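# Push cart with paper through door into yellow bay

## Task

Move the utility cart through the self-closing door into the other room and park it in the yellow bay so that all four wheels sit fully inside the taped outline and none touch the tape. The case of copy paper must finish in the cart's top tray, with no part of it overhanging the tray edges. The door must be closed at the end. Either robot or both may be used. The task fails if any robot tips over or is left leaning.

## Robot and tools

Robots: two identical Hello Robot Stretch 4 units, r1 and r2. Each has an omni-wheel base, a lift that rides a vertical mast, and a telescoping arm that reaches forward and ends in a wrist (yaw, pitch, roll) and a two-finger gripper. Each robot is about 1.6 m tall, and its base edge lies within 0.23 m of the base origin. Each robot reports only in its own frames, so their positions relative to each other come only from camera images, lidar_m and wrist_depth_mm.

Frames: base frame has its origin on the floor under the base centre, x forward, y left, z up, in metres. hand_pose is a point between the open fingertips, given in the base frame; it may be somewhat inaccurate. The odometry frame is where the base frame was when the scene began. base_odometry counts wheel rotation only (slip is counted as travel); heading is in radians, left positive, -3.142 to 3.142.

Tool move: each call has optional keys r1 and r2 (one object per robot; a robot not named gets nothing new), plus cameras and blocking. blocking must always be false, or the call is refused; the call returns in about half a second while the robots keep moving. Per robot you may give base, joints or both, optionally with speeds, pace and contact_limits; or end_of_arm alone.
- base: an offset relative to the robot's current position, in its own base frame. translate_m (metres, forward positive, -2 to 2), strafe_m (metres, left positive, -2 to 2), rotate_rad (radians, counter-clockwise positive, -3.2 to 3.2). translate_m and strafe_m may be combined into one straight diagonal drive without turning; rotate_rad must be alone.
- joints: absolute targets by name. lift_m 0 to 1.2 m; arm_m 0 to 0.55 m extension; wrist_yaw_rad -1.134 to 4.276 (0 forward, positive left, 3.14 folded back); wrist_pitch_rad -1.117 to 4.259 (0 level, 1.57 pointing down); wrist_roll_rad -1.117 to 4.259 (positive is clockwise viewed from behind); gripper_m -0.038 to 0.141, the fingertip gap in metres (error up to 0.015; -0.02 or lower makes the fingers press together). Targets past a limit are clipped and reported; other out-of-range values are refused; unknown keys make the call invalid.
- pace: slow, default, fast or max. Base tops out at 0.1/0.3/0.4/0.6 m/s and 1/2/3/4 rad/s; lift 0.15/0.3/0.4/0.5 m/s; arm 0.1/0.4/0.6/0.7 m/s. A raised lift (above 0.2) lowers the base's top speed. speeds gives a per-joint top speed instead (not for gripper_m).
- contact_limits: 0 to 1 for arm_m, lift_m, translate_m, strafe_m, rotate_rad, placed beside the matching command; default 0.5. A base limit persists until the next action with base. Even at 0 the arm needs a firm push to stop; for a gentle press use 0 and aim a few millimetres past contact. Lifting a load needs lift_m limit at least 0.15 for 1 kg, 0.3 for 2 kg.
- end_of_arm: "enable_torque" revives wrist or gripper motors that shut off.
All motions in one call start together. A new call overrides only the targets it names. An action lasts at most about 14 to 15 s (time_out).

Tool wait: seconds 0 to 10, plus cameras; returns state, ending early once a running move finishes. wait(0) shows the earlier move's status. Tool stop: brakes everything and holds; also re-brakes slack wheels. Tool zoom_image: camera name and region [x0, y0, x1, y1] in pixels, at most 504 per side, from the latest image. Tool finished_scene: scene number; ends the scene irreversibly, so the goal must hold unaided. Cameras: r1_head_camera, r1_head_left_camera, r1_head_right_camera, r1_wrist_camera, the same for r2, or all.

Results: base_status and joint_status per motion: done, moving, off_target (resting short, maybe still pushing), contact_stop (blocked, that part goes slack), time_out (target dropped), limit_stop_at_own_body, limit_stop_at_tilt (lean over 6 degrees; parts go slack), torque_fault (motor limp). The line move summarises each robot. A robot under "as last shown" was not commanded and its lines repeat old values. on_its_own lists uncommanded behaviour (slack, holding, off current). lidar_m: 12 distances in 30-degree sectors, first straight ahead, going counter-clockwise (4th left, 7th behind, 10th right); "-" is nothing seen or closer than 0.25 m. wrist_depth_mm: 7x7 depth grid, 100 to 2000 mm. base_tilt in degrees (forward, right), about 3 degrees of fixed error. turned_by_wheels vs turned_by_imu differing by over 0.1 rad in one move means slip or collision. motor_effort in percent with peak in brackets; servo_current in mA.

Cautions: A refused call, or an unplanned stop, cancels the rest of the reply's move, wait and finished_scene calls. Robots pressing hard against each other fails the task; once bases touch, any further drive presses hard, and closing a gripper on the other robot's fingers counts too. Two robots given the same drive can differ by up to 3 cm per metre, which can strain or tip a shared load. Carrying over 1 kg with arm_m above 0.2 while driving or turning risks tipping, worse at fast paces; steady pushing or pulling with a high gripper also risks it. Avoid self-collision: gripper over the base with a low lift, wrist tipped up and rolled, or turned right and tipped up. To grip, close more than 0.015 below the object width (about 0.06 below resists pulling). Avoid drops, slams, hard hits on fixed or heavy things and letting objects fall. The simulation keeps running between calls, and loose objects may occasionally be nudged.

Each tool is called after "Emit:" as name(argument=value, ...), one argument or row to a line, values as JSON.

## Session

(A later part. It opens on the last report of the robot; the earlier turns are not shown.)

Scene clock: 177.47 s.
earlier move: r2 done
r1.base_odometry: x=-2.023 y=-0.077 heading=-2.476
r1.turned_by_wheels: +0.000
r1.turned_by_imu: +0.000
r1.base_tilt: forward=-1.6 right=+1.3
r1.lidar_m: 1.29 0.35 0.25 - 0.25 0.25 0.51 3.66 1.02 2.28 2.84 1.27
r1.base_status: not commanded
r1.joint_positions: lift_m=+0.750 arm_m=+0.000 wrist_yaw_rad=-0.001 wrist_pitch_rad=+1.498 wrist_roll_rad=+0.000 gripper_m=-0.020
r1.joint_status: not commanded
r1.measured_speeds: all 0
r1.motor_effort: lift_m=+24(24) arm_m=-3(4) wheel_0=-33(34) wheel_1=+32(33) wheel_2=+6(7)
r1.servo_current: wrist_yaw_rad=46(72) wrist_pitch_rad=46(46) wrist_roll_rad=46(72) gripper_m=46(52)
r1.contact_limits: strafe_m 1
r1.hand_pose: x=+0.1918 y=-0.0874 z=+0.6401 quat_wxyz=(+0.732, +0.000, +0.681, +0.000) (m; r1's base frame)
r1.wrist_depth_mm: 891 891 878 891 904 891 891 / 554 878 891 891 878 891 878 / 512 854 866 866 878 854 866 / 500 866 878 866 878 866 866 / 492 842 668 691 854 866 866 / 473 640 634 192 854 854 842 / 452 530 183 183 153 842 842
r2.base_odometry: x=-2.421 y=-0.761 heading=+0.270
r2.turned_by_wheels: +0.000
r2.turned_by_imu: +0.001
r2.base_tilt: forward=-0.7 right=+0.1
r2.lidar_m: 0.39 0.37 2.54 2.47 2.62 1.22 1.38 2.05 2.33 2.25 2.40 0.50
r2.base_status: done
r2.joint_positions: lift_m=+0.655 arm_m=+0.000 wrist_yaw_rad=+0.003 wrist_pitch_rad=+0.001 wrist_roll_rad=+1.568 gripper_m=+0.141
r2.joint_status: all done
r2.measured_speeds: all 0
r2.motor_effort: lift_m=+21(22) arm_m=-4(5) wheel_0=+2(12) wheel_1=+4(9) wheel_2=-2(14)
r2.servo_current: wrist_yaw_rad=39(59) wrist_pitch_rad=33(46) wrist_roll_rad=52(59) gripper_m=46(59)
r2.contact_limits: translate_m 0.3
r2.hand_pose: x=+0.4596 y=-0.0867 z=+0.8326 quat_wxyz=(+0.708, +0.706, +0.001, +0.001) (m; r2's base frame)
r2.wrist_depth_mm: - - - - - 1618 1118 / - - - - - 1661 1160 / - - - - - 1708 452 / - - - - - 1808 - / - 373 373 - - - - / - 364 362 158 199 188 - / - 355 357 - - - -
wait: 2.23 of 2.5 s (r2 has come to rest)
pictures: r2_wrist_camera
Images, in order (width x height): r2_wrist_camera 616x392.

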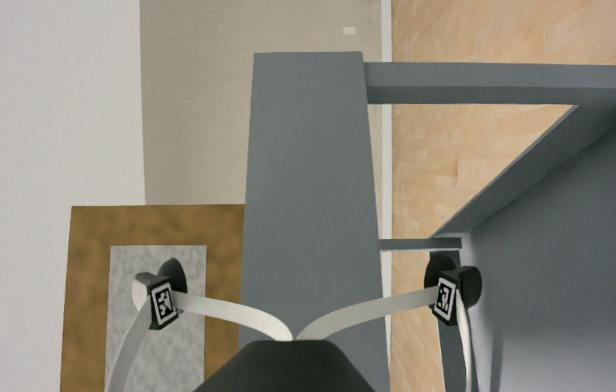

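Emit:
move(
  blocking=false,
  r2={"base":{"translate_m":-0.12}},
  r1={"base":{"translate_m":0.13},"contact_limits":{"translate_m":1.0},"pace":"slow"},
)

Emit:
wait(
  seconds=1.3,
)

Emit:
move(
  blocking=false,
  r2={"base":{"strafe_m":-0.17},"joints":{"wrist_yaw_rad":0.6}},
)

Emit:
wait(
  seconds=1.6,
)

Emit:
move(
  blocking=false,
  r2={"base":{"translate_m":0.16},"pace":"slow","contact_limits":{"translate_m":0.3}},
  r1={"base":{"strafe_m":0.2},"contact_limits":{"strafe_m":1.0},"pace":"slow"},
)

Emit:
wait(
  seconds=2.5,
  cameras=["r2_wrist_camera","r2_head_left_camera","r1_head_right_camera","r2_head_camera"],
)

Scene clock: 219.67 s.
move: r1 moving; r2 moving
r1.base_odometry: x=-2.033 y=-0.084 heading=-2.476
r1.turned_by_wheels: +0.001
r1.turned_by_imu: +0.000
r1.base_tilt: forward=-1.6 right=+1.3
r1.lidar_m: 1.27 0.35 0.25 - 0.25 0.25 0.51 3.66 1.01 2.34 2.83 1.21
r1.base_status: translate_m moving
r1.joint_positions: lift_m=+0.750 arm_m=+0.000 wrist_yaw_rad=-0.001 wrist_pitch_rad=+1.498 wrist_roll_rad=+0.000 gripper_m=-0.020
r1.joint_status: not commanded
r1.measured_speeds: translate_m=+0.048 strafe_m=+0.000 rotate_rad=-0.002 lift_m=+0.000 arm_m=+0.000 wrist_yaw_rad=+0.000 wrist_pitch_rad=+0.000 wrist_roll_rad=+0.000
r1.motor_effort: lift_m=+24(24) arm_m=-4(4) wheel_0=+0(32) wheel_1=+12(31) wheel_2=-5(5)
r1.servo_current: wrist_yaw_rad=52(65) wrist_pitch_rad=39(52) wrist_roll_rad=39(59) gripper_m=33(46)
r1.contact_limits: translate_m 1
r1.hand_pose: x=+0.1918 y=-0.0874 z=+0.6401 quat_wxyz=(+0.732, +0.000, +0.681, +0.000) (m; r1's base frame)
r1.wrist_depth_mm: 904 891 891 878 891 891 878 / 554 891 878 866 878 878 878 / 512 866 866 866 866 866 854 / 504 854 854 866 866 854 866 / 492 854 683 676 854 854 842 / 469 634 634 192 866 842 842 / 452 535 185 183 153 842 842
r2.base_odometry: x=-2.451 y=-0.770 heading=+0.270
r2.turned_by_wheels: +0.000
r2.turned_by_imu: +0.000
r2.base_tilt: forward=-0.7 right=+0.0
r2.lidar_m: 0.41 0.39 2.57 2.48 2.60 1.19 1.37 2.04 2.34 2.29 2.40 0.54
r2.base_status: translate_m moving
r2.joint_positions: lift_m=+0.655 arm_m=+0.000 wrist_yaw_rad=+0.003 wrist_pitch_rad=+0.001 wrist_roll_rad=+1.568 gripper_m=+0.141
r2.joint_status: not commanded
r2.measured_speeds: translate_m=-0.121 strafe_m=-0.001 rotate_rad=+0.003 lift_m=+0.000 arm_m=+0.000 wrist_yaw_rad=+0.000 wrist_pitch_rad=+0.000 wrist_roll_rad=+0.000
r2.motor_effort: lift_m=+21(21) arm_m=-4(5) wheel_0=-6(10) wheel_1=-7(8) wheel_2=+11(12)
r2.servo_current: wrist_yaw_rad=59(59) wrist_pitch_rad=39(46) wrist_roll_rad=46(52) gripper_m=46(52)
r2.hand_pose: x=+0.4596 y=-0.0867 z=+0.8326 quat_wxyz=(+0.708, +0.706, +0.001, +0.001) (m; r2's base frame)
r2.wrist_depth_mm: - - - - - 1661 1138 / - - - - - - 1160 / - - - - - 1661 445 / - - - - - 1983 - / - 402 399 - - - - / - 389 387 158 211 187 - / - 382 384 - - - -
pictures: none

Scene clock: 220.83 s.
earlier move: r1 moving; r2 done
r1.base_odometry: x=-2.109 y=-0.144 heading=-2.475
r1.turned_by_wheels: +0.000
r1.turned_by_imu: +0.000
r1.base_tilt: forward=-1.6 right=+1.3
r1.lidar_m: 1.16 0.31 0.25 - 0.25 0.25 0.55 3.77 1.06 2.72 2.86 1.05
r1.base_status: translate_m moving
r1.joint_positions: lift_m=+0.750 arm_m=+0.000 wrist_yaw_rad=-0.001 wrist_pitch_rad=+1.498 wrist_roll_rad=+0.000 gripper_m=-0.020
r1.joint_status: not commanded
r1.measured_speeds: translate_m=+0.065 strafe_m=-0.001 rotate_rad=+0.002 lift_m=+0.000 arm_m=+0.000 wrist_yaw_rad=+0.000 wrist_pitch_rad=+0.000 wrist_roll_rad=+0.000
r1.motor_effort: lift_m=+24(24) arm_m=-3(4) wheel_0=+0(32) wheel_1=+9(31) wheel_2=-2(7)
r1.servo_current: wrist_yaw_rad=78(78) wrist_pitch_rad=39(52) wrist_roll_rad=52(65) gripper_m=46(46)
r1.contact_limits: translate_m 1
r1.hand_pose: x=+0.1918 y=-0.0874 z=+0.6401 quat_wxyz=(+0.732, +0.000, +0.681, +0.000) (m; r1's base frame)
r1.wrist_depth_mm: 878 891 891 878 891 891 878 / 878 878 878 878 878 866 878 / 535 866 878 878 854 854 878 / 500 854 866 854 866 854 866 / 488 854 683 676 878 866 866 / 473 640 634 192 842 842 854 / 452 530 183 182 153 831 831
r2.base_odometry: x=-2.537 y=-0.793 heading=+0.270
r2.turned_by_wheels: +0.000
r2.turned_by_imu: +0.000
r2.base_tilt: forward=-0.7 right=+0.1
r2.lidar_m: 0.50 0.49 2.54 2.47 1.11 1.01 1.86 1.95 2.33 2.25 2.41 0.67
r2.base_status: done
r2.joint_positions: lift_m=+0.655 arm_m=+0.000 wrist_yaw_rad=+0.003 wrist_pitch_rad=+0.001 wrist_roll_rad=+1.568 gripper_m=+0.141
r2.joint_status: not commanded
r2.measured_speeds: all 0
r2.motor_effort: lift_m=+21(21) arm_m=-5(5) wheel_0=-3(10) wheel_1=-4(9) wheel_2=+4(13)
r2.servo_current: wrist_yaw_rad=52(59) wrist_pitch_rad=39(46) wrist_roll_rad=46(59) gripper_m=59(59)
r2.hand_pose: x=+0.4596 y=-0.0867 z=+0.8326 quat_wxyz=(+0.708, +0.706, +0.001, +0.001) (m; r2's base frame)
r2.wrist_depth_mm: - - - - - 1708 1138 / - - - - - 1708 1060 / - - - - - 1808 404 / - - - - - - - / - 500 492 - - - - / - 480 473 158 343 187 - / - 469 469 - - - -
wait: 1.17 of 1.3 s (r2 has come to rest)
pictures: none

Scene clock: 221.33 s.
earlier move: r1 moving
move: r2 moving
r1.base_odometry: x=-2.124 y=-0.156 heading=-2.476
r1.turned_by_wheels: +0.000
r1.turned_by_imu: +0.000
r1.base_tilt: forward=-1.6 right=+1.2
r1.lidar_m: 1.23 0.32 0.25 - 0.25 0.25 0.55 3.80 1.07 2.72 2.83 1.02
r1.base_status: translate_m moving
r1.joint_positions: lift_m=+0.750 arm_m=+0.000 wrist_yaw_rad=-0.001 wrist_pitch_rad=+1.498 wrist_roll_rad=+0.000 gripper_m=-0.020
r1.joint_status: not commanded
r1.measured_speeds: translate_m=+0.015 strafe_m=+0.000 rotate_rad=+0.000 lift_m=+0.000 arm_m=+0.000 wrist_yaw_rad=+0.000 wrist_pitch_rad=+0.000 wrist_roll_rad=+0.000
r1.motor_effort: lift_m=+24(24) arm_m=-4(4) wheel_0=-1(3) wheel_1=+8(11) wheel_2=-2(3)
r1.servo_current: wrist_yaw_rad=46(78) wrist_pitch_rad=46(46) wrist_roll_rad=59(59) gripper_m=46(46)
r1.contact_limits: translate_m 1
r1.hand_pose: x=+0.1918 y=-0.0874 z=+0.6401 quat_wxyz=(+0.732, +0.000, +0.681, +0.000) (m; r1's base frame)
r1.wrist_depth_mm: 904 891 904 891 891 866 878 / 878 878 878 891 878 878 878 / 603 878 878 866 866 878 891 / 496 866 866 878 854 854 866 / 488 854 676 668 854 842 854 / 462 640 640 192 842 842 842 / 449 530 183 183 153 831 854
r2.base_odometry: x=-2.527 y=-0.828 heading=+0.270
r2.turned_by_wheels: +0.000
r2.turned_by_imu: +0.000
r2.base_tilt: forward=-0.7 right=+0.1
r2.lidar_m: 0.51 0.50 2.59 2.53 1.11 1.02 1.88 1.93 2.31 2.22 2.36 0.65
r2.base_status: strafe_m moving
r2.joint_positions: lift_m=+0.655 arm_m=+0.000 wrist_yaw_rad=+0.523 wrist_pitch_rad=+0.001 wrist_roll_rad=+1.568 gripper_m=+0.141
r2.joint_status: wrist_yaw_rad moving
r2.measured_speeds: translate_m=+0.001 strafe_m=-0.141 rotate_rad=-0.004 lift_m=+0.000 arm_m=+0.000 wrist_yaw_rad=+1.112 wrist_pitch_rad=+0.000 wrist_roll_rad=+0.000
r2.motor_effort: lift_m=+21(21) arm_m=-4(5) wheel_0=+9(14) wheel_1=-9(13) wheel_2=+0(3)
r2.servo_current: wrist_yaw_rad=52(182) wrist_pitch_rad=26(46) wrist_roll_rad=39(59) gripper_m=46(59)
r2.hand_pose: x=+0.4645 y=+0.0683 z=+0.8326 quat_wxyz=(+0.684, +0.682, +0.183, +0.183) (m; r2's base frame)
r2.wrist_depth_mm: - 397 397 - - - - / - 413 415 - - 854 - / - 436 436 - - 866 - / - 466 459 - - - - / - - 484 - - 683 - / - - - 158 211 332 449 / - - - - 312 312 310
pictures: none

Scene clock: 221.77 s.
earlier move: r1 done; r2 moving
r1.base_odometry: x=-2.125 y=-0.157 heading=-2.476
r1.turned_by_wheels: +0.000
r1.turned_by_imu: +0.000
r1.base_tilt: forward=-1.6 right=+1.3
r1.lidar_m: 1.65 0.33 0.25 - 0.25 0.27 0.55 3.78 1.08 2.71 2.84 1.09
r1.base_status: done
r1.joint_positions: lift_m=+0.750 arm_m=+0.000 wrist_yaw_rad=-0.001 wrist_pitch_rad=+1.498 wrist_roll_rad=+0.000 gripper_m=-0.020
r1.joint_status: not commanded
r1.measured_speeds: all 0
r1.motor_effort: lift_m=+24(24) arm_m=-4(4) wheel_0=+1(3) wheel_1=+8(11) wheel_2=-2(3)
r1.servo_current: wrist_yaw_rad=52(78) wrist_pitch_rad=39(46) wrist_roll_rad=39(59) gripper_m=39(46)
r1.contact_limits: translate_m 1
r1.hand_pose: x=+0.1918 y=-0.0874 z=+0.6401 quat_wxyz=(+0.732, +0.000, +0.681, +0.000) (m; r1's base frame)
r1.wrist_depth_mm: 891 891 878 878 891 891 878 / 878 878 878 866 878 891 878 / 591 866 866 878 878 866 866 / 492 878 866 866 866 866 854 / 488 866 683 668 854 866 866 / 466 640 640 191 842 854 854 / 449 525 184 182 153 831 842
r2.base_odometry: x=-2.505 y=-0.908 heading=+0.270
r2.turned_by_wheels: +0.000
r2.turned_by_imu: +0.000
r2.base_tilt: forward=-0.7 right=+0.1
r2.lidar_m: 0.54 0.53 2.68 2.59 1.17 1.04 1.88 1.95 2.22 2.16 2.29 3.16
r2.base_status: strafe_m moving
r2.joint_positions: lift_m=+0.655 arm_m=+0.000 wrist_yaw_rad=+0.597 wrist_pitch_rad=+0.001 wrist_roll_rad=+1.568 gripper_m=+0.141
r2.joint_status: wrist_yaw_rad moving
r2.measured_speeds: translate_m=-0.001 strafe_m=-0.175 rotate_rad=+0.006 lift_m=+0.000 arm_m=+0.000 wrist_yaw_rad=+0.000 wrist_pitch_rad=+0.000 wrist_roll_rad=+0.000
r2.motor_effort: lift_m=+21(21) arm_m=-4(5) wheel_0=+6(15) wheel_1=-3(13) wheel_2=+0(3)
r2.servo_current: wrist_yaw_rad=39(182) wrist_pitch_rad=39(46) wrist_roll_rad=46(59) gripper_m=52(59)
r2.hand_pose: x=+0.4586 y=+0.0899 z=+0.8326 quat_wxyz=(+0.677, +0.675, +0.208, +0.208) (m; r2's base frame)
r2.wrist_depth_mm: - 407 407 - - - - / - 418 424 - - - - / - 452 449 - - - - / - 488 480 - 931 - - / - - 512 - - 661 - / - - - 158 332 473 - / - - - - 373 357 359
wait: 0.43 of 1.6 s (r1 has come to rest)
pictures: none

Scene clock: 222.27 s.
earlier move: r2 done
move: r1 moving; r2 moving
r1.base_odometry: x=-2.116 y=-0.168 heading=-2.475
r1.turned_by_wheels: +0.000
r1.turned_by_imu: +0.001
r1.base_tilt: forward=-1.6 right=+1.3
r1.lidar_m: 1.67 0.32 0.25 - 0.25 0.25 0.53 3.79 1.09 2.75 2.88 1.12
r1.base_status: strafe_m moving
r1.joint_positions: lift_m=+0.750 arm_m=+0.000 wrist_yaw_rad=-0.001 wrist_pitch_rad=+1.498 wrist_roll_rad=+0.000 gripper_m=-0.020
r1.joint_status: not commanded
r1.measured_speeds: translate_m=+0.000 strafe_m=+0.057 rotate_rad=+0.002 lift_m=+0.000 arm_m=+0.000 wrist_yaw_rad=+0.000 wrist_pitch_rad=+0.000 wrist_roll_rad=+0.000
r1.motor_effort: lift_m=+24(24) arm_m=-3(4) wheel_0=-11(13) wheel_1=+16(17) wheel_2=+0(1)
r1.servo_current: wrist_yaw_rad=59(59) wrist_pitch_rad=39(46) wrist_roll_rad=52(59) gripper_m=46(46)
r1.contact_limits: strafe_m 1
r1.hand_pose: x=+0.1918 y=-0.0874 z=+0.6401 quat_wxyz=(+0.732, +0.000, +0.681, +0.000) (m; r1's base frame)
r1.wrist_depth_mm: 878 878 878 891 891 891 866 / 891 878 891 866 891 878 878 / 866 878 878 866 878 866 878 / 500 854 866 854 854 866 866 / 492 854 668 676 854 854 866 / 469 640 634 191 854 866 842 / 455 530 183 183 153 842 831
r2.base_odometry: x=-2.480 y=-0.953 heading=+0.270
r2.turned_by_wheels: +0.000
r2.turned_by_imu: +0.000
r2.base_tilt: forward=-0.7 right=+0.1
r2.lidar_m: 0.56 0.54 2.71 2.65 1.24 1.11 1.84 1.96 2.15 2.08 2.23 3.12
r2.base_status: translate_m moving
r2.joint_positions: lift_m=+0.655 arm_m=+0.000 wrist_yaw_rad=+0.597 wrist_pitch_rad=+0.001 wrist_roll_rad=+1.568 gripper_m=+0.141
r2.joint_status: all done
r2.measured_speeds: translate_m=+0.051 strafe_m=-0.032 rotate_rad=+0.004 lift_m=+0.000 arm_m=+0.000 wrist_yaw_rad=+0.000 wrist_pitch_rad=+0.000 wrist_roll_rad=+0.000
r2.motor_effort: lift_m=+21(21) arm_m=-4(4) wheel_0=-1(6) wheel_1=-1(4) wheel_2=-8(11)
r2.servo_current: wrist_yaw_rad=59(59) wrist_pitch_rad=39(46) wrist_roll_rad=46(59) gripper_m=52(52)
r2.contact_limits: translate_m 0.3
r2.hand_pose: x=+0.4586 y=+0.0899 z=+0.8326 quat_wxyz=(+0.677, +0.675, +0.208, +0.208) (m; r2's base frame)
r2.wrist_depth_mm: - - - - - 1808 - / - 430 430 - - - - / - 449 445 - - - - / - 488 477 - - - - / - - 512 - - - - / - - 535 158 343 569 - / - - - - - 1863 -
pictures: none

Scene clock: 224.63 s.
earlier move: r1 moving; r2 done
r1.base_odometry: x=-2.002 y=-0.313 heading=-2.475
r1.turned_by_wheels: +0.000
r1.turned_by_imu: +0.000
r1.base_tilt: forward=-1.5 right=+1.3
r1.lidar_m: 1.66 0.36 0.25 - 0.25 0.25 0.51 3.78 1.05 2.75 2.88 1.24
r1.base_status: strafe_m moving
r1.joint_positions: lift_m=+0.750 arm_m=+0.000 wrist_yaw_rad=-0.001 wrist_pitch_rad=+1.498 wrist_roll_rad=+0.000 gripper_m=-0.020
r1.joint_status: not commanded
r1.measured_speeds: translate_m=+0.001 strafe_m=+0.002 rotate_rad=-0.006 lift_m=+0.000 arm_m=+0.000 wrist_yaw_rad=+0.000 wrist_pitch_rad=+0.000 wrist_roll_rad=+0.000
r1.motor_effort: lift_m=+23(24) arm_m=-4(4) wheel_0=-30(35) wheel_1=+31(35) wheel_2=+6(8)
r1.servo_current: wrist_yaw_rad=59(65) wrist_pitch_rad=52(52) wrist_roll_rad=46(65) gripper_m=46(52)
r1.contact_limits: strafe_m 1
r1.hand_pose: x=+0.1917 y=-0.0874 z=+0.6402 quat_wxyz=(+0.732, +0.000, +0.681, +0.000) (m; r1's base frame)
r1.wrist_depth_mm: 891 891 878 891 891 878 891 / 891 866 866 904 866 866 866 / 878 878 866 878 878 878 878 / 500 866 866 866 866 854 866 / 488 854 676 683 854 854 854 / 477 640 634 192 854 854 842 / 459 539 184 183 153 842 842
r2.base_odometry: x=-2.337 y=-0.915 heading=+0.270
r2.turned_by_wheels: +0.001
r2.turned_by_imu: +0.001
r2.base_tilt: forward=-0.7 right=+0.1
r2.lidar_m: 0.42 0.40 0.46 2.65 1.38 1.22 2.03 2.13 2.17 2.10 2.21 3.12
r2.base_status: done
r2.joint_positions: lift_m=+0.655 arm_m=+0.000 wrist_yaw_rad=+0.597 wrist_pitch_rad=+0.001 wrist_roll_rad=+1.568 gripper_m=+0.141
r2.joint_status: all done
r2.measured_speeds: all 0
r2.motor_effort: lift_m=+21(21) arm_m=-4(5) wheel_0=+3(9) wheel_1=+3(7) wheel_2=-5(12)
r2.servo_current: wrist_yaw_rad=46(59) wrist_pitch_rad=46(46) wrist_roll_rad=46(59) gripper_m=52(59)
r2.contact_limits: translate_m 0.3
r2.hand_pose: x=+0.4586 y=+0.0899 z=+0.8326 quat_wxyz=(+0.677, +0.675, +0.208, +0.208) (m; r2's base frame)
r2.wrist_depth_mm: - - 171 169 170 1661 - / - - 177 175 174 1661 - / 306 307 182 180 180 - - / 319 320 314 185 - 798 - / 349 343 345 - - - - / - 364 362 158 191 190 - / - 397 397 - - 1808 -
wait: 2.37 of 2.5 s (r2 has come to rest)
pictures: r1_head_right_camera, r2_head_camera, r2_head_left_camera, r2_wrist_camera
Images, in order (width x height): r1_head_right_camera 420x672, r2_head_camera 420x560, r2_head_left_camera 420x672, r2_wrist_camera 616x392.

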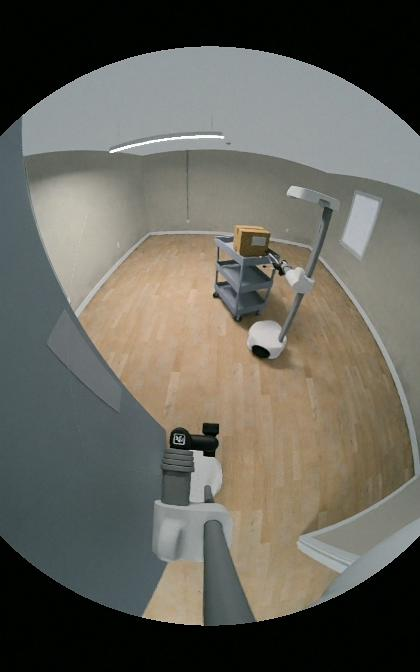

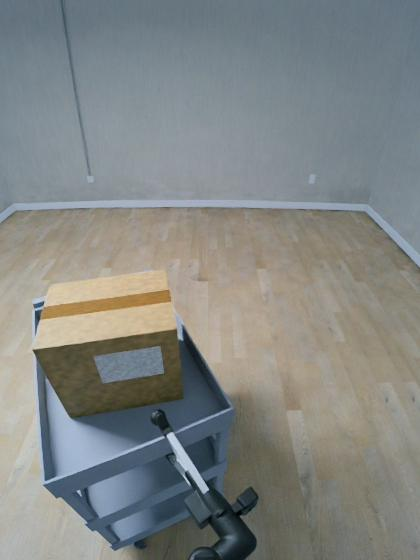

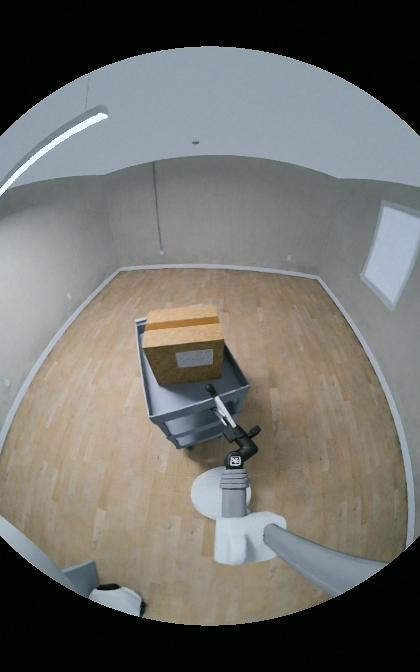

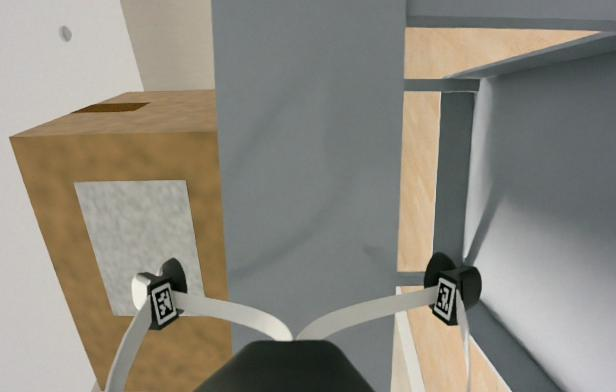

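Emit:
move(
  blocking=false,
  r2={"base":{"strafe_m":0.05},"pace":"slow"},
)

Emit:
wait(
  seconds=1.2,
)

Emit:
move(
  blocking=false,
  r2={"joints":{"gripper_m":-0.01}},
  r1={"base":{"strafe_m":0.01},"contact_limits":{"strafe_m":1.0}},
)

Emit:
wait(
  seconds=2.2,
  cameras=["r2_wrist_camera"],
)

Emit:
move(
  blocking=false,
  r2={"base":{"translate_m":-0.4},"pace":"slow","contact_limits":{"translate_m":0.6}},
)

Emit:
wait(
  seconds=5,
  cameras=["r2_wrist_camera","r2_head_camera","r2_head_left_camera"],
)

Scene clock: 232.70 s.
earlier move: r1 done
move: r2 moving
r1.base_odometry: x=-2.002 y=-0.313 heading=-2.475
r1.turned_by_wheels: +0.000
r1.turned_by_imu: +0.000
r1.base_tilt: forward=-1.6 right=+1.3
r1.lidar_m: 1.68 0.33 0.25 - 0.25 0.25 0.53 3.78 1.11 2.76 2.86 1.25
r1.base_status: done
r1.joint_positions: lift_m=+0.750 arm_m=+0.000 wrist_yaw_rad=-0.001 wrist_pitch_rad=+1.498 wrist_roll_rad=+0.000 gripper_m=-0.020
r1.joint_status: not commanded
r1.measured_speeds: all 0
r1.motor_effort: lift_m=+23(23) arm_m=-4(4) wheel_0=-30(30) wheel_1=+29(29) wheel_2=+6(7)
r1.servo_current: wrist_yaw_rad=52(65) wrist_pitch_rad=39(46) wrist_roll_rad=52(59) gripper_m=46(46)
r1.contact_limits: strafe_m 1
r1.hand_pose: x=+0.1917 y=-0.0874 z=+0.6402 quat_wxyz=(+0.732, +0.000, +0.681, +0.000) (m; r1's base frame)
r1.wrist_depth_mm: 878 891 878 904 891 878 891 / 878 878 878 878 878 891 891 / 866 866 854 878 878 866 866 / 500 866 842 854 854 854 878 / 488 854 676 676 854 866 854 / 477 640 640 192 842 866 854 / 455 539 184 183 153 831 842
r2.base_odometry: x=-2.341 y=-0.901 heading=+0.270
r2.turned_by_wheels: +0.000
r2.turned_by_imu: +0.000
r2.base_tilt: forward=-0.7 right=+0.1
r2.lidar_m: 0.42 0.39 2.70 2.62 1.36 1.22 2.01 2.11 2.19 2.11 2.26 3.16
r2.base_status: strafe_m moving
r2.joint_positions: lift_m=+0.655 arm_m=+0.000 wrist_yaw_rad=+0.597 wrist_pitch_rad=+0.001 wrist_roll_rad=+1.568 gripper_m=+0.141
r2.joint_status: not commanded
r2.measured_speeds: translate_m=+0.000 strafe_m=+0.056 rotate_rad=-0.003 lift_m=+0.000 arm_m=+0.000 wrist_yaw_rad=+0.000 wrist_pitch_rad=+0.000 wrist_roll_rad=+0.000
r2.motor_effort: lift_m=+21(21) arm_m=-4(5) wheel_0=-7(9) wheel_1=+7(8) wheel_2=-1(5)
r2.servo_current: wrist_yaw_rad=46(59) wrist_pitch_rad=39(46) wrist_roll_rad=46(59) gripper_m=46(59)
r2.hand_pose: x=+0.4586 y=+0.0899 z=+0.8326 quat_wxyz=(+0.677, +0.675, +0.208, +0.208) (m; r2's base frame)
r2.wrist_depth_mm: - - 167 165 165 1618 1078 / - - 172 170 170 - - / 300 297 178 175 175 - - / 317 319 309 181 - 778 - / 343 340 336 - - 778 - / - 359 359 158 191 203 - / - 397 397 - - 1808 -
pictures: none

Scene clock: 233.80 s.
earlier move: r2 done
r1.base_odometry: x=-2.002 y=-0.313 heading=-2.475
r1.turned_by_wheels: +0.000
r1.turned_by_imu: +0.000
r1.base_tilt: forward=-1.6 right=+1.3
r1.lidar_m: 1.68 0.34 0.25 - 0.25 0.25 0.51 3.80 1.10 2.76 2.88 1.25
r1.base_status: done
r1.joint_positions: lift_m=+0.750 arm_m=+0.000 wrist_yaw_rad=-0.001 wrist_pitch_rad=+1.498 wrist_roll_rad=+0.000 gripper_m=-0.020
r1.joint_status: not commanded
r1.measured_speeds: all 0
r1.motor_effort: lift_m=+23(23) arm_m=-3(4) wheel_0=-30(30) wheel_1=+29(29) wheel_2=+6(7)
r1.servo_current: wrist_yaw_rad=46(65) wrist_pitch_rad=46(52) wrist_roll_rad=33(72) gripper_m=39(52)
r1.contact_limits: strafe_m 1
r1.hand_pose: x=+0.1917 y=-0.0874 z=+0.6402 quat_wxyz=(+0.732, +0.000, +0.681, +0.000) (m; r1's base frame)
r1.wrist_depth_mm: 891 891 891 878 891 878 904 / 878 878 878 878 878 891 891 / 854 866 866 866 866 866 866 / 500 866 854 854 854 866 866 / 488 854 676 691 842 854 866 / 469 640 634 193 854 842 842 / 452 535 184 182 153 842 831
r2.base_odometry: x=-2.351 y=-0.867 heading=+0.270
r2.turned_by_wheels: +0.000
r2.turned_by_imu: +0.000
r2.base_tilt: forward=-0.7 right=+0.1
r2.lidar_m: 0.38 0.37 2.70 2.61 2.71 1.21 2.01 2.08 2.20 2.16 2.23 3.20
r2.base_status: done
r2.joint_positions: lift_m=+0.655 arm_m=+0.000 wrist_yaw_rad=+0.597 wrist_pitch_rad=+0.001 wrist_roll_rad=+1.568 gripper_m=+0.141
r2.joint_status: not commanded
r2.measured_speeds: all 0
r2.motor_effort: lift_m=+21(21) arm_m=-4(5) wheel_0=-5(11) wheel_1=+5(8) wheel_2=+0(5)
r2.servo_current: wrist_yaw_rad=52(59) wrist_pitch_rad=39(46) wrist_roll_rad=33(59) gripper_m=52(59)
r2.hand_pose: x=+0.4586 y=+0.0899 z=+0.8326 quat_wxyz=(+0.677, +0.675, +0.208, +0.208) (m; r2's base frame)
r2.wrist_depth_mm: - - 154 153 - 1499 - / 279 278 157 157 - - - / 289 290 163 161 163 - - / 309 307 169 167 168 768 - / 338 330 175 173 173 778 - / - 216 179 178 179 204 - / - 389 387 - - 1618 -
wait: 1.10 of 1.2 s (r2 has come to rest)
pictures: none

Scene clock: 234.30 s.
move: r1 moving; r2 moving
r1.base_odometry: x=-1.997 y=-0.320 heading=-2.475
r1.turned_by_wheels: +0.001
r1.turned_by_imu: +0.000
r1.base_tilt: forward=-1.6 right=+1.3
r1.lidar_m: 1.65 0.34 0.25 - 0.25 0.25 0.50 3.80 1.10 2.75 2.88 1.23
r1.base_status: strafe_m moving
r1.joint_positions: lift_m=+0.750 arm_m=+0.000 wrist_yaw_rad=-0.001 wrist_pitch_rad=+1.498 wrist_roll_rad=+0.000 gripper_m=-0.020
r1.joint_status: not commanded
r1.measured_speeds: all 0
r1.motor_effort: lift_m=+23(23) arm_m=-4(4) wheel_0=-31(33) wheel_1=+31(33) wheel_2=+5(6)
r1.servo_current: wrist_yaw_rad=33(65) wrist_pitch_rad=46(46) wrist_roll_rad=59(65) gripper_m=39(46)
r1.contact_limits: strafe_m 1
r1.hand_pose: x=+0.1917 y=-0.0874 z=+0.6402 quat_wxyz=(+0.732, +0.000, +0.681, +0.000) (m; r1's base frame)
r1.wrist_depth_mm: 904 878 904 891 891 878 891 / 866 878 878 854 878 866 878 / 866 866 891 854 878 854 878 / 500 878 866 854 866 878 854 / 488 854 676 691 854 854 842 / 473 647 640 193 842 842 854 / 459 539 183 183 153 842 854
r2.base_odometry: x=-2.351 y=-0.867 heading=+0.270
r2.turned_by_wheels: +0.000
r2.turned_by_imu: +0.000
r2.base_tilt: forward=-0.6 right=+0.1
r2.lidar_m: 0.40 0.36 2.69 2.59 2.73 1.21 2.01 2.12 2.22 2.16 2.26 3.23
r2.base_status: not commanded
r2.joint_positions: lift_m=+0.655 arm_m=+0.000 wrist_yaw_rad=+0.597 wrist_pitch_rad=+0.001 wrist_roll_rad=+1.568 gripper_m=+0.130
r2.joint_status: gripper_m moving
r2.measured_speeds: all 0
r2.motor_effort: lift_m=+21(21) arm_m=-4(5) wheel_0=-5(6) wheel_1=+5(5) wheel_2=+0(0)
r2.servo_current: wrist_yaw_rad=59(59) wrist_pitch_rad=39(39) wrist_roll_rad=33(52) gripper_m=85(98)
r2.hand_pose: x=+0.4586 y=+0.0899 z=+0.8326 quat_wxyz=(+0.677, +0.675, +0.208, +0.208) (m; r2's base frame)
r2.wrist_depth_mm: - - 153 152 - 1537 - / 279 278 158 - - - - / 289 291 163 160 162 - - / 310 310 169 167 - 778 - / 340 332 175 173 174 768 - / - 349 178 177 179 201 - / - 394 387 - - 1708 -
pictures: none

Scene clock: 234.47 s.
earlier move: r1 done; r2 moving
r1.base_odometry: x=-1.997 y=-0.320 heading=-2.475
r1.turned_by_wheels: +0.000
r1.turned_by_imu: +0.000
r1.base_tilt: forward=-1.6 right=+1.3
r1.lidar_m: 1.65 0.34 0.25 - 0.25 0.25 0.53 3.80 1.10 2.74 2.88 1.23
r1.base_status: done
r1.joint_positions: lift_m=+0.750 arm_m=+0.000 wrist_yaw_rad=-0.001 wrist_pitch_rad=+1.498 wrist_roll_rad=+0.000 gripper_m=-0.020
r1.joint_status: not commanded
r1.measured_speeds: all 0
r1.motor_effort: lift_m=+23(23) arm_m=-4(4) wheel_0=-30(33) wheel_1=+33(33) wheel_2=+5(6)
r1.servo_current: wrist_yaw_rad=59(65) wrist_pitch_rad=46(52) wrist_roll_rad=52(65) gripper_m=46(46)
r1.contact_limits: strafe_m 1
r1.hand_pose: x=+0.1917 y=-0.0874 z=+0.6402 quat_wxyz=(+0.732, +0.000, +0.681, +0.000) (m; r1's base frame)
r1.wrist_depth_mm: 878 904 891 891 891 891 891 / 891 878 891 878 878 866 878 / 866 866 878 878 891 854 866 / 504 866 866 866 854 854 878 / 488 854 668 683 842 854 866 / 469 647 634 192 842 842 842 / 455 535 184 183 153 842 842
r2.base_odometry: x=-2.351 y=-0.867 heading=+0.270
r2.turned_by_wheels: +0.000
r2.turned_by_imu: +0.000
r2.base_tilt: forward=-0.7 right=+0.1
r2.lidar_m: 0.40 0.38 2.68 2.59 2.72 1.18 2.02 2.12 2.22 2.14 2.28 3.20
r2.base_status: not commanded
r2.joint_positions: lift_m=+0.655 arm_m=+0.000 wrist_yaw_rad=+0.597 wrist_pitch_rad=+0.001 wrist_roll_rad=+1.568 gripper_m=+0.118
r2.joint_status: gripper_m moving
r2.measured_speeds: translate_m=+0.000 strafe_m=+0.000 rotate_rad=+0.000 lift_m=+0.000 arm_m=+0.000 wrist_yaw_rad=+0.000 wrist_pitch_rad=+0.000 wrist_roll_rad=+0.001
r2.motor_effort: lift_m=+21(21) arm_m=-5(5) wheel_0=-5(6) wheel_1=+5(5) wheel_2=-1(1)
r2.servo_current: wrist_yaw_rad=52(59) wrist_pitch_rad=46(46) wrist_roll_rad=39(52) gripper_m=137(137)
r2.hand_pose: x=+0.4586 y=+0.0899 z=+0.8326 quat_wxyz=(+0.677, +0.675, +0.208, +0.208) (m; r2's base frame)
r2.wrist_depth_mm: - - 152 152 - 1537 - / 278 278 158 - - - - / 289 289 162 160 162 - - / 307 307 169 167 - 778 - / 338 332 174 172 174 - - / - 351 177 178 182 554 - / - 389 384 - - 1661 -
wait: 0.17 of 2.2 s (r1 has come to rest)
pictures: r2_wrist_camera
Images, in order (width x height): r2_wrist_camera 616x392.

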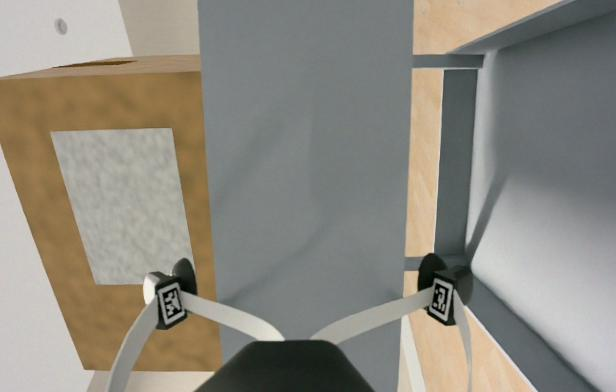

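Scene clock: 234.97 s.
earlier move: r2 moving
move: r2 moving
r1: as last shown
r1.lidar_m: 1.68 0.33 0.25 - 0.25 0.25 0.50 3.79 1.11 2.76 2.89 1.21
r1.motor_effort: lift_m=+23(23) arm_m=-4(4) wheel_0=-29(30) wheel_1=+33(33) wheel_2=+5(5)
r1.servo_current: wrist_yaw_rad=39(65) wrist_pitch_rad=39(46) wrist_roll_rad=52(59) gripper_m=39(52)
r1.contact_limits: strafe_m 1
r1.wrist_depth_mm: 904 878 878 878 878 891 878 / 878 878 878 866 878 878 878 / 866 866 866 866 866 866 878 / 500 854 878 866 866 854 866 / 492 866 676 683 866 866 854 / 469 634 640 193 854 854 842 / 455 539 183 183 153 842 842
r2.base_odometry: x=-2.363 y=-0.870 heading=+0.270
r2.turned_by_wheels: +0.000
r2.turned_by_imu: +0.000
r2.base_tilt: forward=-0.7 right=+0.0
r2.lidar_m: 0.41 0.39 2.64 2.59 1.34 1.16 2.01 2.09 2.23 2.14 2.26 3.20
r2.base_status: translate_m moving
r2.joint_positions: lift_m=+0.655 arm_m=+0.000 wrist_yaw_rad=+0.597 wrist_pitch_rad=+0.002 wrist_roll_rad=+1.568 gripper_m=+0.071
r2.joint_status: gripper_m moving
r2.measured_speeds: translate_m=-0.045 strafe_m=+0.001 rotate_rad=+0.003 lift_m=+0.000 arm_m=+0.000 wrist_yaw_rad=+0.000 wrist_pitch_rad=+0.015 wrist_roll_rad=+0.000
r2.motor_effort: lift_m=+21(21) arm_m=-4(4) wheel_0=-4(10) wheel_1=-8(8) wheel_2=+8(8)
r2.servo_current: wrist_yaw_rad=52(52) wrist_pitch_rad=39(46) wrist_roll_rad=52(52) gripper_m=215(215)
r2.contact_limits: translate_m 0.6
r2.hand_pose: x=+0.4586 y=+0.0899 z=+0.8323 quat_wxyz=(+0.677, +0.675, +0.209, +0.208) (m; r2's base frame)
r2.wrist_depth_mm: - - 162 161 - 1661 - / 285 285 167 167 - - - / 297 298 173 172 - 759 - / 319 320 178 177 - - - / 351 342 185 182 - - - / - 364 188 - 183 580 - / - 399 397 - - 1661 -
pictures: none

Scene clock: 239.77 s.
earlier move: r2 done
r1.base_odometry: x=-1.997 y=-0.320 heading=-2.475
r1.turned_by_wheels: +0.000
r1.turned_by_imu: +0.000
r1.base_tilt: forward=-1.6 right=+1.3
r1.lidar_m: 1.41 0.31 0.25 - 0.25 0.25 0.51 3.77 1.10 2.74 1.05 0.89
r1.base_status: not commanded
r1.joint_positions: lift_m=+0.750 arm_m=+0.000 wrist_yaw_rad=-0.001 wrist_pitch_rad=+1.498 wrist_roll_rad=+0.000 gripper_m=-0.020
r1.joint_status: not commanded
r1.measured_speeds: all 0
r1.motor_effort: lift_m=+23(23) arm_m=-3(4) wheel_0=-30(30) wheel_1=+33(33) wheel_2=+5(5)
r1.servo_current: wrist_yaw_rad=52(72) wrist_pitch_rad=46(52) wrist_roll_rad=46(72) gripper_m=46(52)
r1.contact_limits: strafe_m 1
r1.hand_pose: x=+0.1917 y=-0.0874 z=+0.6402 quat_wxyz=(+0.732, +0.000, +0.681, +0.000) (m; r1's base frame)
r1.wrist_depth_mm: 891 891 891 891 891 891 878 / 878 891 878 866 891 891 891 / 878 854 866 878 878 866 878 / 508 866 854 866 866 854 866 / 488 866 676 691 842 854 866 / 473 640 640 192 854 854 854 / 455 530 183 183 153 842 842
r2.base_odometry: x=-2.736 y=-0.973 heading=+0.270
r2.turned_by_wheels: +0.000
r2.turned_by_imu: +0.000
r2.base_tilt: forward=-0.6 right=+0.1
r2.lidar_m: 0.41 0.44 2.71 2.59 1.05 0.86 1.61 1.70 2.21 2.14 2.26 0.42
r2.base_status: done
r2.joint_positions: lift_m=+0.655 arm_m=+0.000 wrist_yaw_rad=+0.597 wrist_pitch_rad=+0.004 wrist_roll_rad=+1.569 gripper_m=-0.008
r2.joint_status: all done
r2.measured_speeds: all 0
r2.motor_effort: lift_m=+21(21) arm_m=-4(5) wheel_0=-6(11) wheel_1=-7(12) wheel_2=+5(20)
r2.servo_current: wrist_yaw_rad=33(59) wrist_pitch_rad=39(52) wrist_roll_rad=52(59) gripper_m=182(462)
r2.contact_limits: translate_m 0.6
r2.hand_pose: x=+0.4586 y=+0.0898 z=+0.8319 quat_wxyz=(+0.677, +0.675, +0.209, +0.207) (m; r2's base frame)
r2.wrist_depth_mm: 232 234 113 114 114 - - / 256 258 126 123 125 - - / 296 297 137 138 138 - - / 359 347 156 153 - 647 - / - 421 176 172 173 1756 - / - - 183 - 175 164 - / - - - - - 1661 -
wait: 4.80 of 5 s (r2 has come to rest)
pictures: r2_head_camera, r2_head_left_camera, r2_wrist_camera
Images, in order (width x height): r2_head_camera 420x560, r2_head_left_camera 420x672, r2_wrist_camera 616x392.

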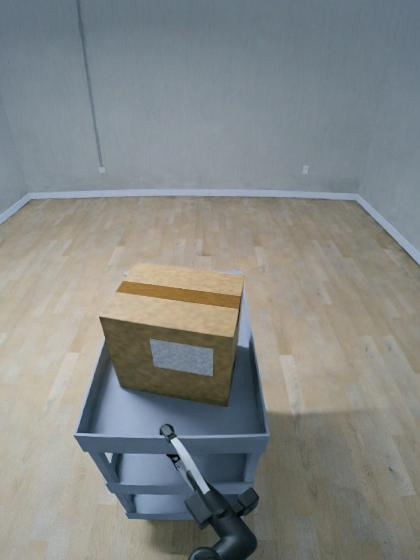

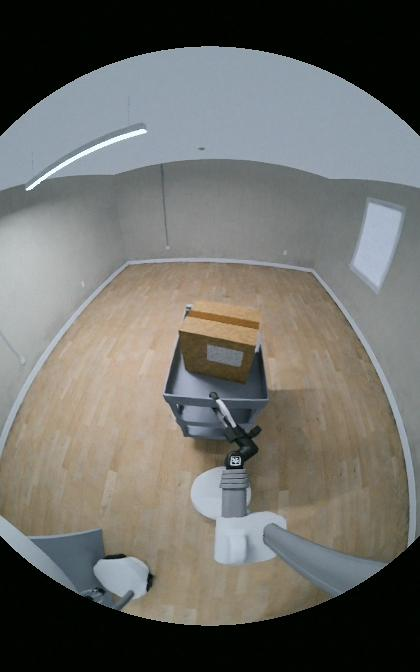

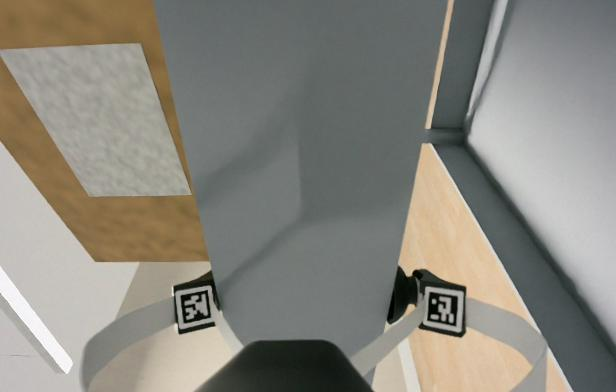

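Emit:
move(
  blocking=false,
  r2={"base":{"translate_m":-0.55,"strafe_m":-0.03},"pace":"slow","contact_limits":{"translate_m":0.6}},
)

Emit:
wait(
  seconds=6.5,
  cameras=["r2_head_right_camera","r2_head_camera","r2_head_left_camera","r1_head_right_camera"],
)

Scene clock: 250.90 s.
move: r2 moving
r1: as last shown
r1.lidar_m: 1.36 0.35 0.25 - 0.25 0.26 0.50 3.78 1.08 2.74 1.04 0.87
r1.motor_effort: lift_m=+23(23) arm_m=-4(4) wheel_0=-30(30) wheel_1=+33(34) wheel_2=+5(5)
r1.servo_current: wrist_yaw_rad=39(52) wrist_pitch_rad=39(46) wrist_roll_rad=52(59) gripper_m=39(46)
r1.contact_limits: strafe_m 1
r1.wrist_depth_mm: 891 878 891 891 891 904 878 / 878 878 878 891 866 878 891 / 878 866 866 866 878 854 866 / 504 866 842 854 866 854 866 / 488 854 676 676 866 866 854 / 473 634 640 192 854 854 842 / 455 535 184 183 153 842 854
r2.base_odometry: x=-2.748 y=-0.977 heading=+0.269
r2.turned_by_wheels: +0.000
r2.turned_by_imu: +0.000
r2.base_tilt: forward=-0.6 right=+0.1
r2.lidar_m: 0.39 0.44 2.70 2.61 1.05 0.86 1.59 1.65 2.20 2.12 2.22 0.41
r2.base_status: translate_m moving; strafe_m moving
r2.joint_positions: lift_m=+0.655 arm_m=+0.000 wrist_yaw_rad=+0.597 wrist_pitch_rad=+0.004 wrist_roll_rad=+1.569 gripper_m=-0.008
r2.joint_status: not commanded
r2.measured_speeds: translate_m=-0.049 strafe_m=-0.002 rotate_rad=-0.003 lift_m=+0.000 arm_m=+0.000 wrist_yaw_rad=+0.000 wrist_pitch_rad=+0.000 wrist_roll_rad=+0.000
r2.motor_effort: lift_m=+21(21) arm_m=-4(4) wheel_0=-9(10) wheel_1=-9(11) wheel_2=+11(12)
r2.servo_current: wrist_yaw_rad=52(59) wrist_pitch_rad=39(46) wrist_roll_rad=39(46) gripper_m=189(195)
r2.contact_limits: translate_m 0.6
r2.hand_pose: x=+0.4586 y=+0.0898 z=+0.8319 quat_wxyz=(+0.677, +0.675, +0.209, +0.207) (m; r2's base frame)
r2.wrist_depth_mm: 231 229 114 113 114 - - / 256 258 126 122 124 - - / 294 298 136 139 137 - - / 362 349 155 152 - 647 - / - 424 176 172 172 1863 - / - - 182 - 174 164 - / - - - - - 1618 -
pictures: none

Scene clock: 257.20 s.
earlier move: r2 done
r1.base_odometry: x=-1.997 y=-0.320 heading=-2.475
r1.turned_by_wheels: +0.000
r1.turned_by_imu: +0.000
r1.base_tilt: forward=-1.6 right=+1.3
r1.lidar_m: 5.14 0.34 0.25 - 0.25 0.25 0.48 3.81 1.10 0.69 0.55 0.91
r1.base_status: not commanded
r1.joint_positions: lift_m=+0.750 arm_m=+0.000 wrist_yaw_rad=-0.001 wrist_pitch_rad=+1.498 wrist_roll_rad=+0.000 gripper_m=-0.020
r1.joint_status: not commanded
r1.measured_speeds: all 0
r1.motor_effort: lift_m=+23(23) arm_m=-4(4) wheel_0=-29(31) wheel_1=+33(34) wheel_2=+5(5)
r1.servo_current: wrist_yaw_rad=52(72) wrist_pitch_rad=39(52) wrist_roll_rad=52(72) gripper_m=46(52)
r1.contact_limits: strafe_m 1
r1.hand_pose: x=+0.1917 y=-0.0874 z=+0.6402 quat_wxyz=(+0.732, +0.000, +0.681, +0.000) (m; r1's base frame)
r1.wrist_depth_mm: 891 878 878 904 878 891 878 / 878 891 878 878 878 866 661 / 878 878 878 866 878 831 661 / 504 866 866 854 878 854 661 / 492 866 668 691 854 866 854 / 477 640 634 192 842 842 854 / 459 535 183 184 153 854 854
r2.base_odometry: x=-3.258 y=-1.148 heading=+0.268
r2.turned_by_wheels: -0.001
r2.turned_by_imu: -0.003
r2.base_tilt: forward=-0.7 right=+0.1
r2.lidar_m: 0.36 0.48 2.74 0.55 0.54 1.17 1.08 1.12 1.57 2.08 2.20 0.34
r2.base_status: done
r2.joint_positions: lift_m=+0.655 arm_m=+0.000 wrist_yaw_rad=+0.592 wrist_pitch_rad=+0.004 wrist_roll_rad=+1.569 gripper_m=-0.008
r2.joint_status: not commanded
r2.measured_speeds: all 0
r2.motor_effort: lift_m=+21(21) arm_m=-4(5) wheel_0=-9(15) wheel_1=-8(11) wheel_2=+1(13)
r2.servo_current: wrist_yaw_rad=59(72) wrist_pitch_rad=46(52) wrist_roll_rad=46(72) gripper_m=182(195)
r2.contact_limits: translate_m 0.6
r2.hand_pose: x=+0.4590 y=+0.0885 z=+0.8319 quat_wxyz=(+0.677, +0.675, +0.207, +0.205) (m; r2's base frame)
r2.wrist_depth_mm: - - - - - - - / 256 - - - - - - / 322 - - - - - - / - - - 101 - - - / - - 127 128 130 1430 439 / - - 179 160 175 165 - / - - - - - 1499 1098
wait: 6.30 of 6.5 s (r2 has come to rest)
pictures: r1_head_right_camera, r2_head_camera, r2_head_left_camera, r2_head_right_camera
Images, in order (width x height): r1_head_right_camera 420x672, r2_head_camera 420x560, r2_head_left_camera 420x672, r2_head_right_camera 420x672.

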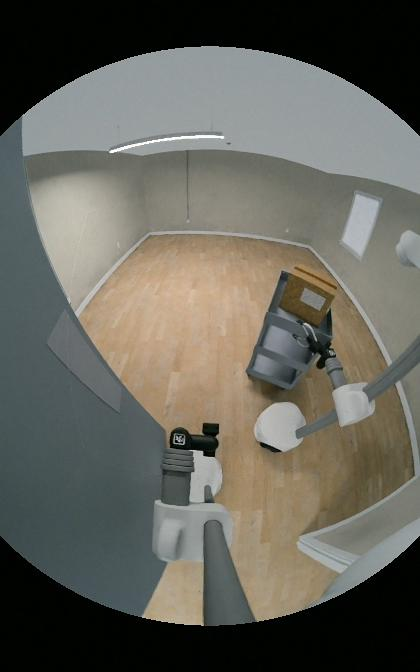

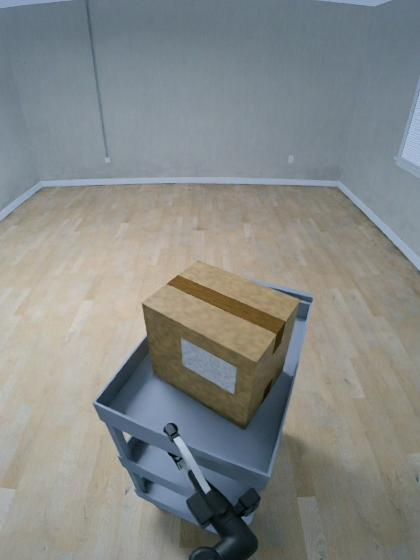

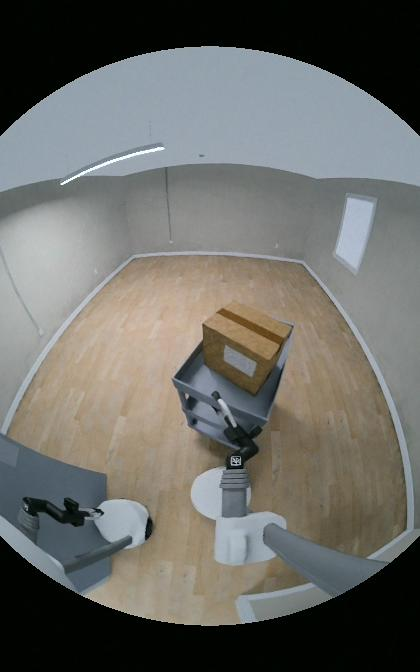

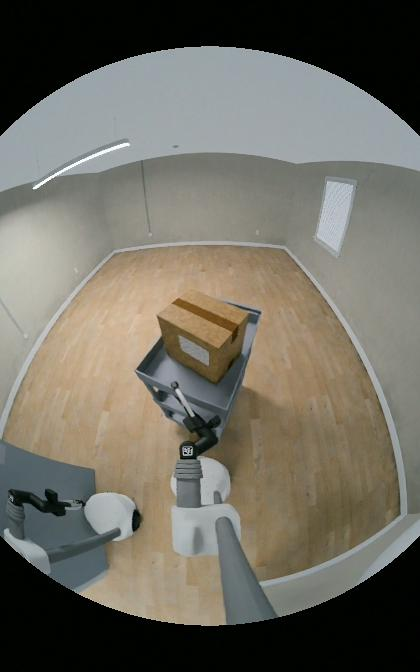

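Emit:
move(
  blocking=false,
  r1={"base":{"strafe_m":0.25},"contact_limits":{"strafe_m":1.0},"pace":"slow"},
)

Emit:
wait(
  seconds=4,
  cameras=["r1_head_right_camera","r2_head_left_camera"],
)

Scene clock: 271.80 s.
move: r1 moving
r1.base_odometry: x=-1.988 y=-0.331 heading=-2.474
r1.turned_by_wheels: +0.000
r1.turned_by_imu: +0.001
r1.base_tilt: forward=-1.5 right=+1.3
r1.lidar_m: 5.13 0.34 0.25 - 0.25 0.25 0.51 3.81 1.10 0.69 0.56 0.94
r1.base_status: strafe_m moving
r1.joint_positions: lift_m=+0.750 arm_m=+0.000 wrist_yaw_rad=-0.001 wrist_pitch_rad=+1.498 wrist_roll_rad=+0.000 gripper_m=-0.020
r1.joint_status: not commanded
r1.measured_speeds: translate_m=+0.001 strafe_m=+0.056 rotate_rad=-0.006 lift_m=+0.000 arm_m=+0.000 wrist_yaw_rad=+0.000 wrist_pitch_rad=+0.000 wrist_roll_rad=+0.000
r1.motor_effort: lift_m=+23(23) arm_m=-4(4) wheel_0=-33(37) wheel_1=+30(35) wheel_2=+7(7)
r1.servo_current: wrist_yaw_rad=65(65) wrist_pitch_rad=46(46) wrist_roll_rad=33(65) gripper_m=39(46)
r1.contact_limits: strafe_m 1
r1.hand_pose: x=+0.1917 y=-0.0874 z=+0.6402 quat_wxyz=(+0.732, +0.000, +0.681, +0.000) (m; r1's base frame)
r1.wrist_depth_mm: 878 878 891 878 878 904 878 / 878 866 891 891 878 878 661 / 878 878 866 878 854 820 647 / 504 854 854 866 854 866 661 / 484 854 676 683 854 866 854 / 477 647 634 193 842 866 842 / 452 530 183 183 153 842 831
r2: as last shown
r2.turned_by_wheels: +0.000
r2.turned_by_imu: +0.000
r2.lidar_m: 0.35 0.47 2.75 0.59 0.56 1.17 1.07 1.11 1.57 2.08 2.21 0.35
r2.motor_effort: lift_m=+21(21) arm_m=-4(5) wheel_0=-9(9) wheel_1=-8(9) wheel_2=+2(2)
r2.servo_current: wrist_yaw_rad=52(72) wrist_pitch_rad=39(52) wrist_roll_rad=46(52) gripper_m=182(189)
r2.contact_limits: translate_m 0.6
r2.wrist_depth_mm: - - - - - - - / 254 - - - - - - / 322 - - - - - - / - - - 101 - - - / - - 127 128 131 1464 442 / - - 179 160 174 165 - / - - - - - 1537 1078
pictures: none

Scene clock: 274.93 s.
earlier move: r1 done
r1.base_odometry: x=-1.843 y=-0.515 heading=-2.474
r1.turned_by_wheels: +0.000
r1.turned_by_imu: +0.000
r1.base_tilt: forward=-1.6 right=+1.3
r1.lidar_m: 5.15 0.33 0.25 - 0.25 0.25 0.48 3.79 1.09 0.69 0.54 0.94
r1.base_status: done
r1.joint_positions: lift_m=+0.750 arm_m=+0.000 wrist_yaw_rad=-0.001 wrist_pitch_rad=+1.498 wrist_roll_rad=+0.000 gripper_m=-0.020
r1.joint_status: not commanded
r1.measured_speeds: all 0
r1.motor_effort: lift_m=+23(23) arm_m=-3(4) wheel_0=-30(37) wheel_1=+29(35) wheel_2=+6(8)
r1.servo_current: wrist_yaw_rad=59(72) wrist_pitch_rad=46(52) wrist_roll_rad=26(65) gripper_m=39(52)
r1.contact_limits: strafe_m 1
r1.hand_pose: x=+0.1917 y=-0.0874 z=+0.6402 quat_wxyz=(+0.732, +0.000, +0.681, +0.000) (m; r1's base frame)
r1.wrist_depth_mm: 891 878 904 891 878 878 891 / 891 878 878 866 878 866 661 / 866 878 866 878 866 831 661 / 500 854 854 854 854 866 668 / 488 866 683 676 842 854 854 / 473 647 640 193 854 854 854 / 455 535 183 183 153 842 854
r2.base_odometry: x=-3.258 y=-1.148 heading=+0.268
r2.turned_by_wheels: +0.000
r2.turned_by_imu: +0.000
r2.base_tilt: forward=-0.7 right=+0.1
r2.lidar_m: 0.35 0.47 2.76 0.59 0.54 1.17 1.06 1.11 1.55 2.09 2.19 0.34
r2.base_status: not commanded
r2.joint_positions: lift_m=+0.655 arm_m=+0.000 wrist_yaw_rad=+0.592 wrist_pitch_rad=+0.004 wrist_roll_rad=+1.569 gripper_m=-0.008
r2.joint_status: not commanded
r2.measured_speeds: all 0
r2.motor_effort: lift_m=+21(21) arm_m=-4(5) wheel_0=-9(10) wheel_1=-9(9) wheel_2=+2(2)
r2.servo_current: wrist_yaw_rad=59(72) wrist_pitch_rad=46(52) wrist_roll_rad=39(59) gripper_m=182(195)
r2.contact_limits: translate_m 0.6
r2.hand_pose: x=+0.4590 y=+0.0885 z=+0.8319 quat_wxyz=(+0.677, +0.675, +0.207, +0.205) (m; r2's base frame)
r2.wrist_depth_mm: - - - - - - - / 254 - - - - - - / 322 - - - - - - / - - - 101 - - - / - - 127 128 130 1430 439 / - - 179 160 175 164 - / - - - - - 1499 1098
wait: 3.13 of 4 s (r1 has come to rest)
pictures: r1_head_right_camera, r2_head_left_camera
Images, in order (width x height): r1_head_right_camera 420x672, r2_head_left_camera 420x672.

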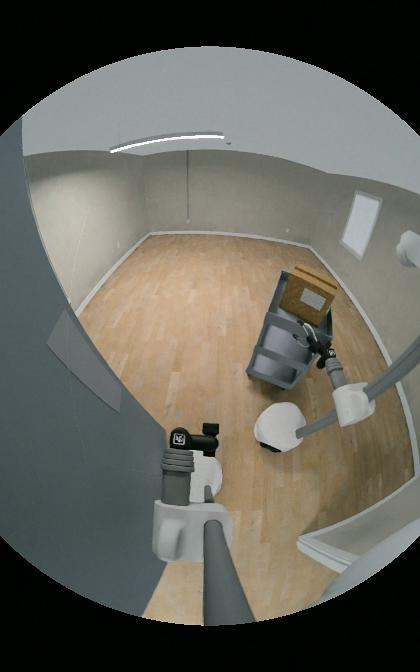

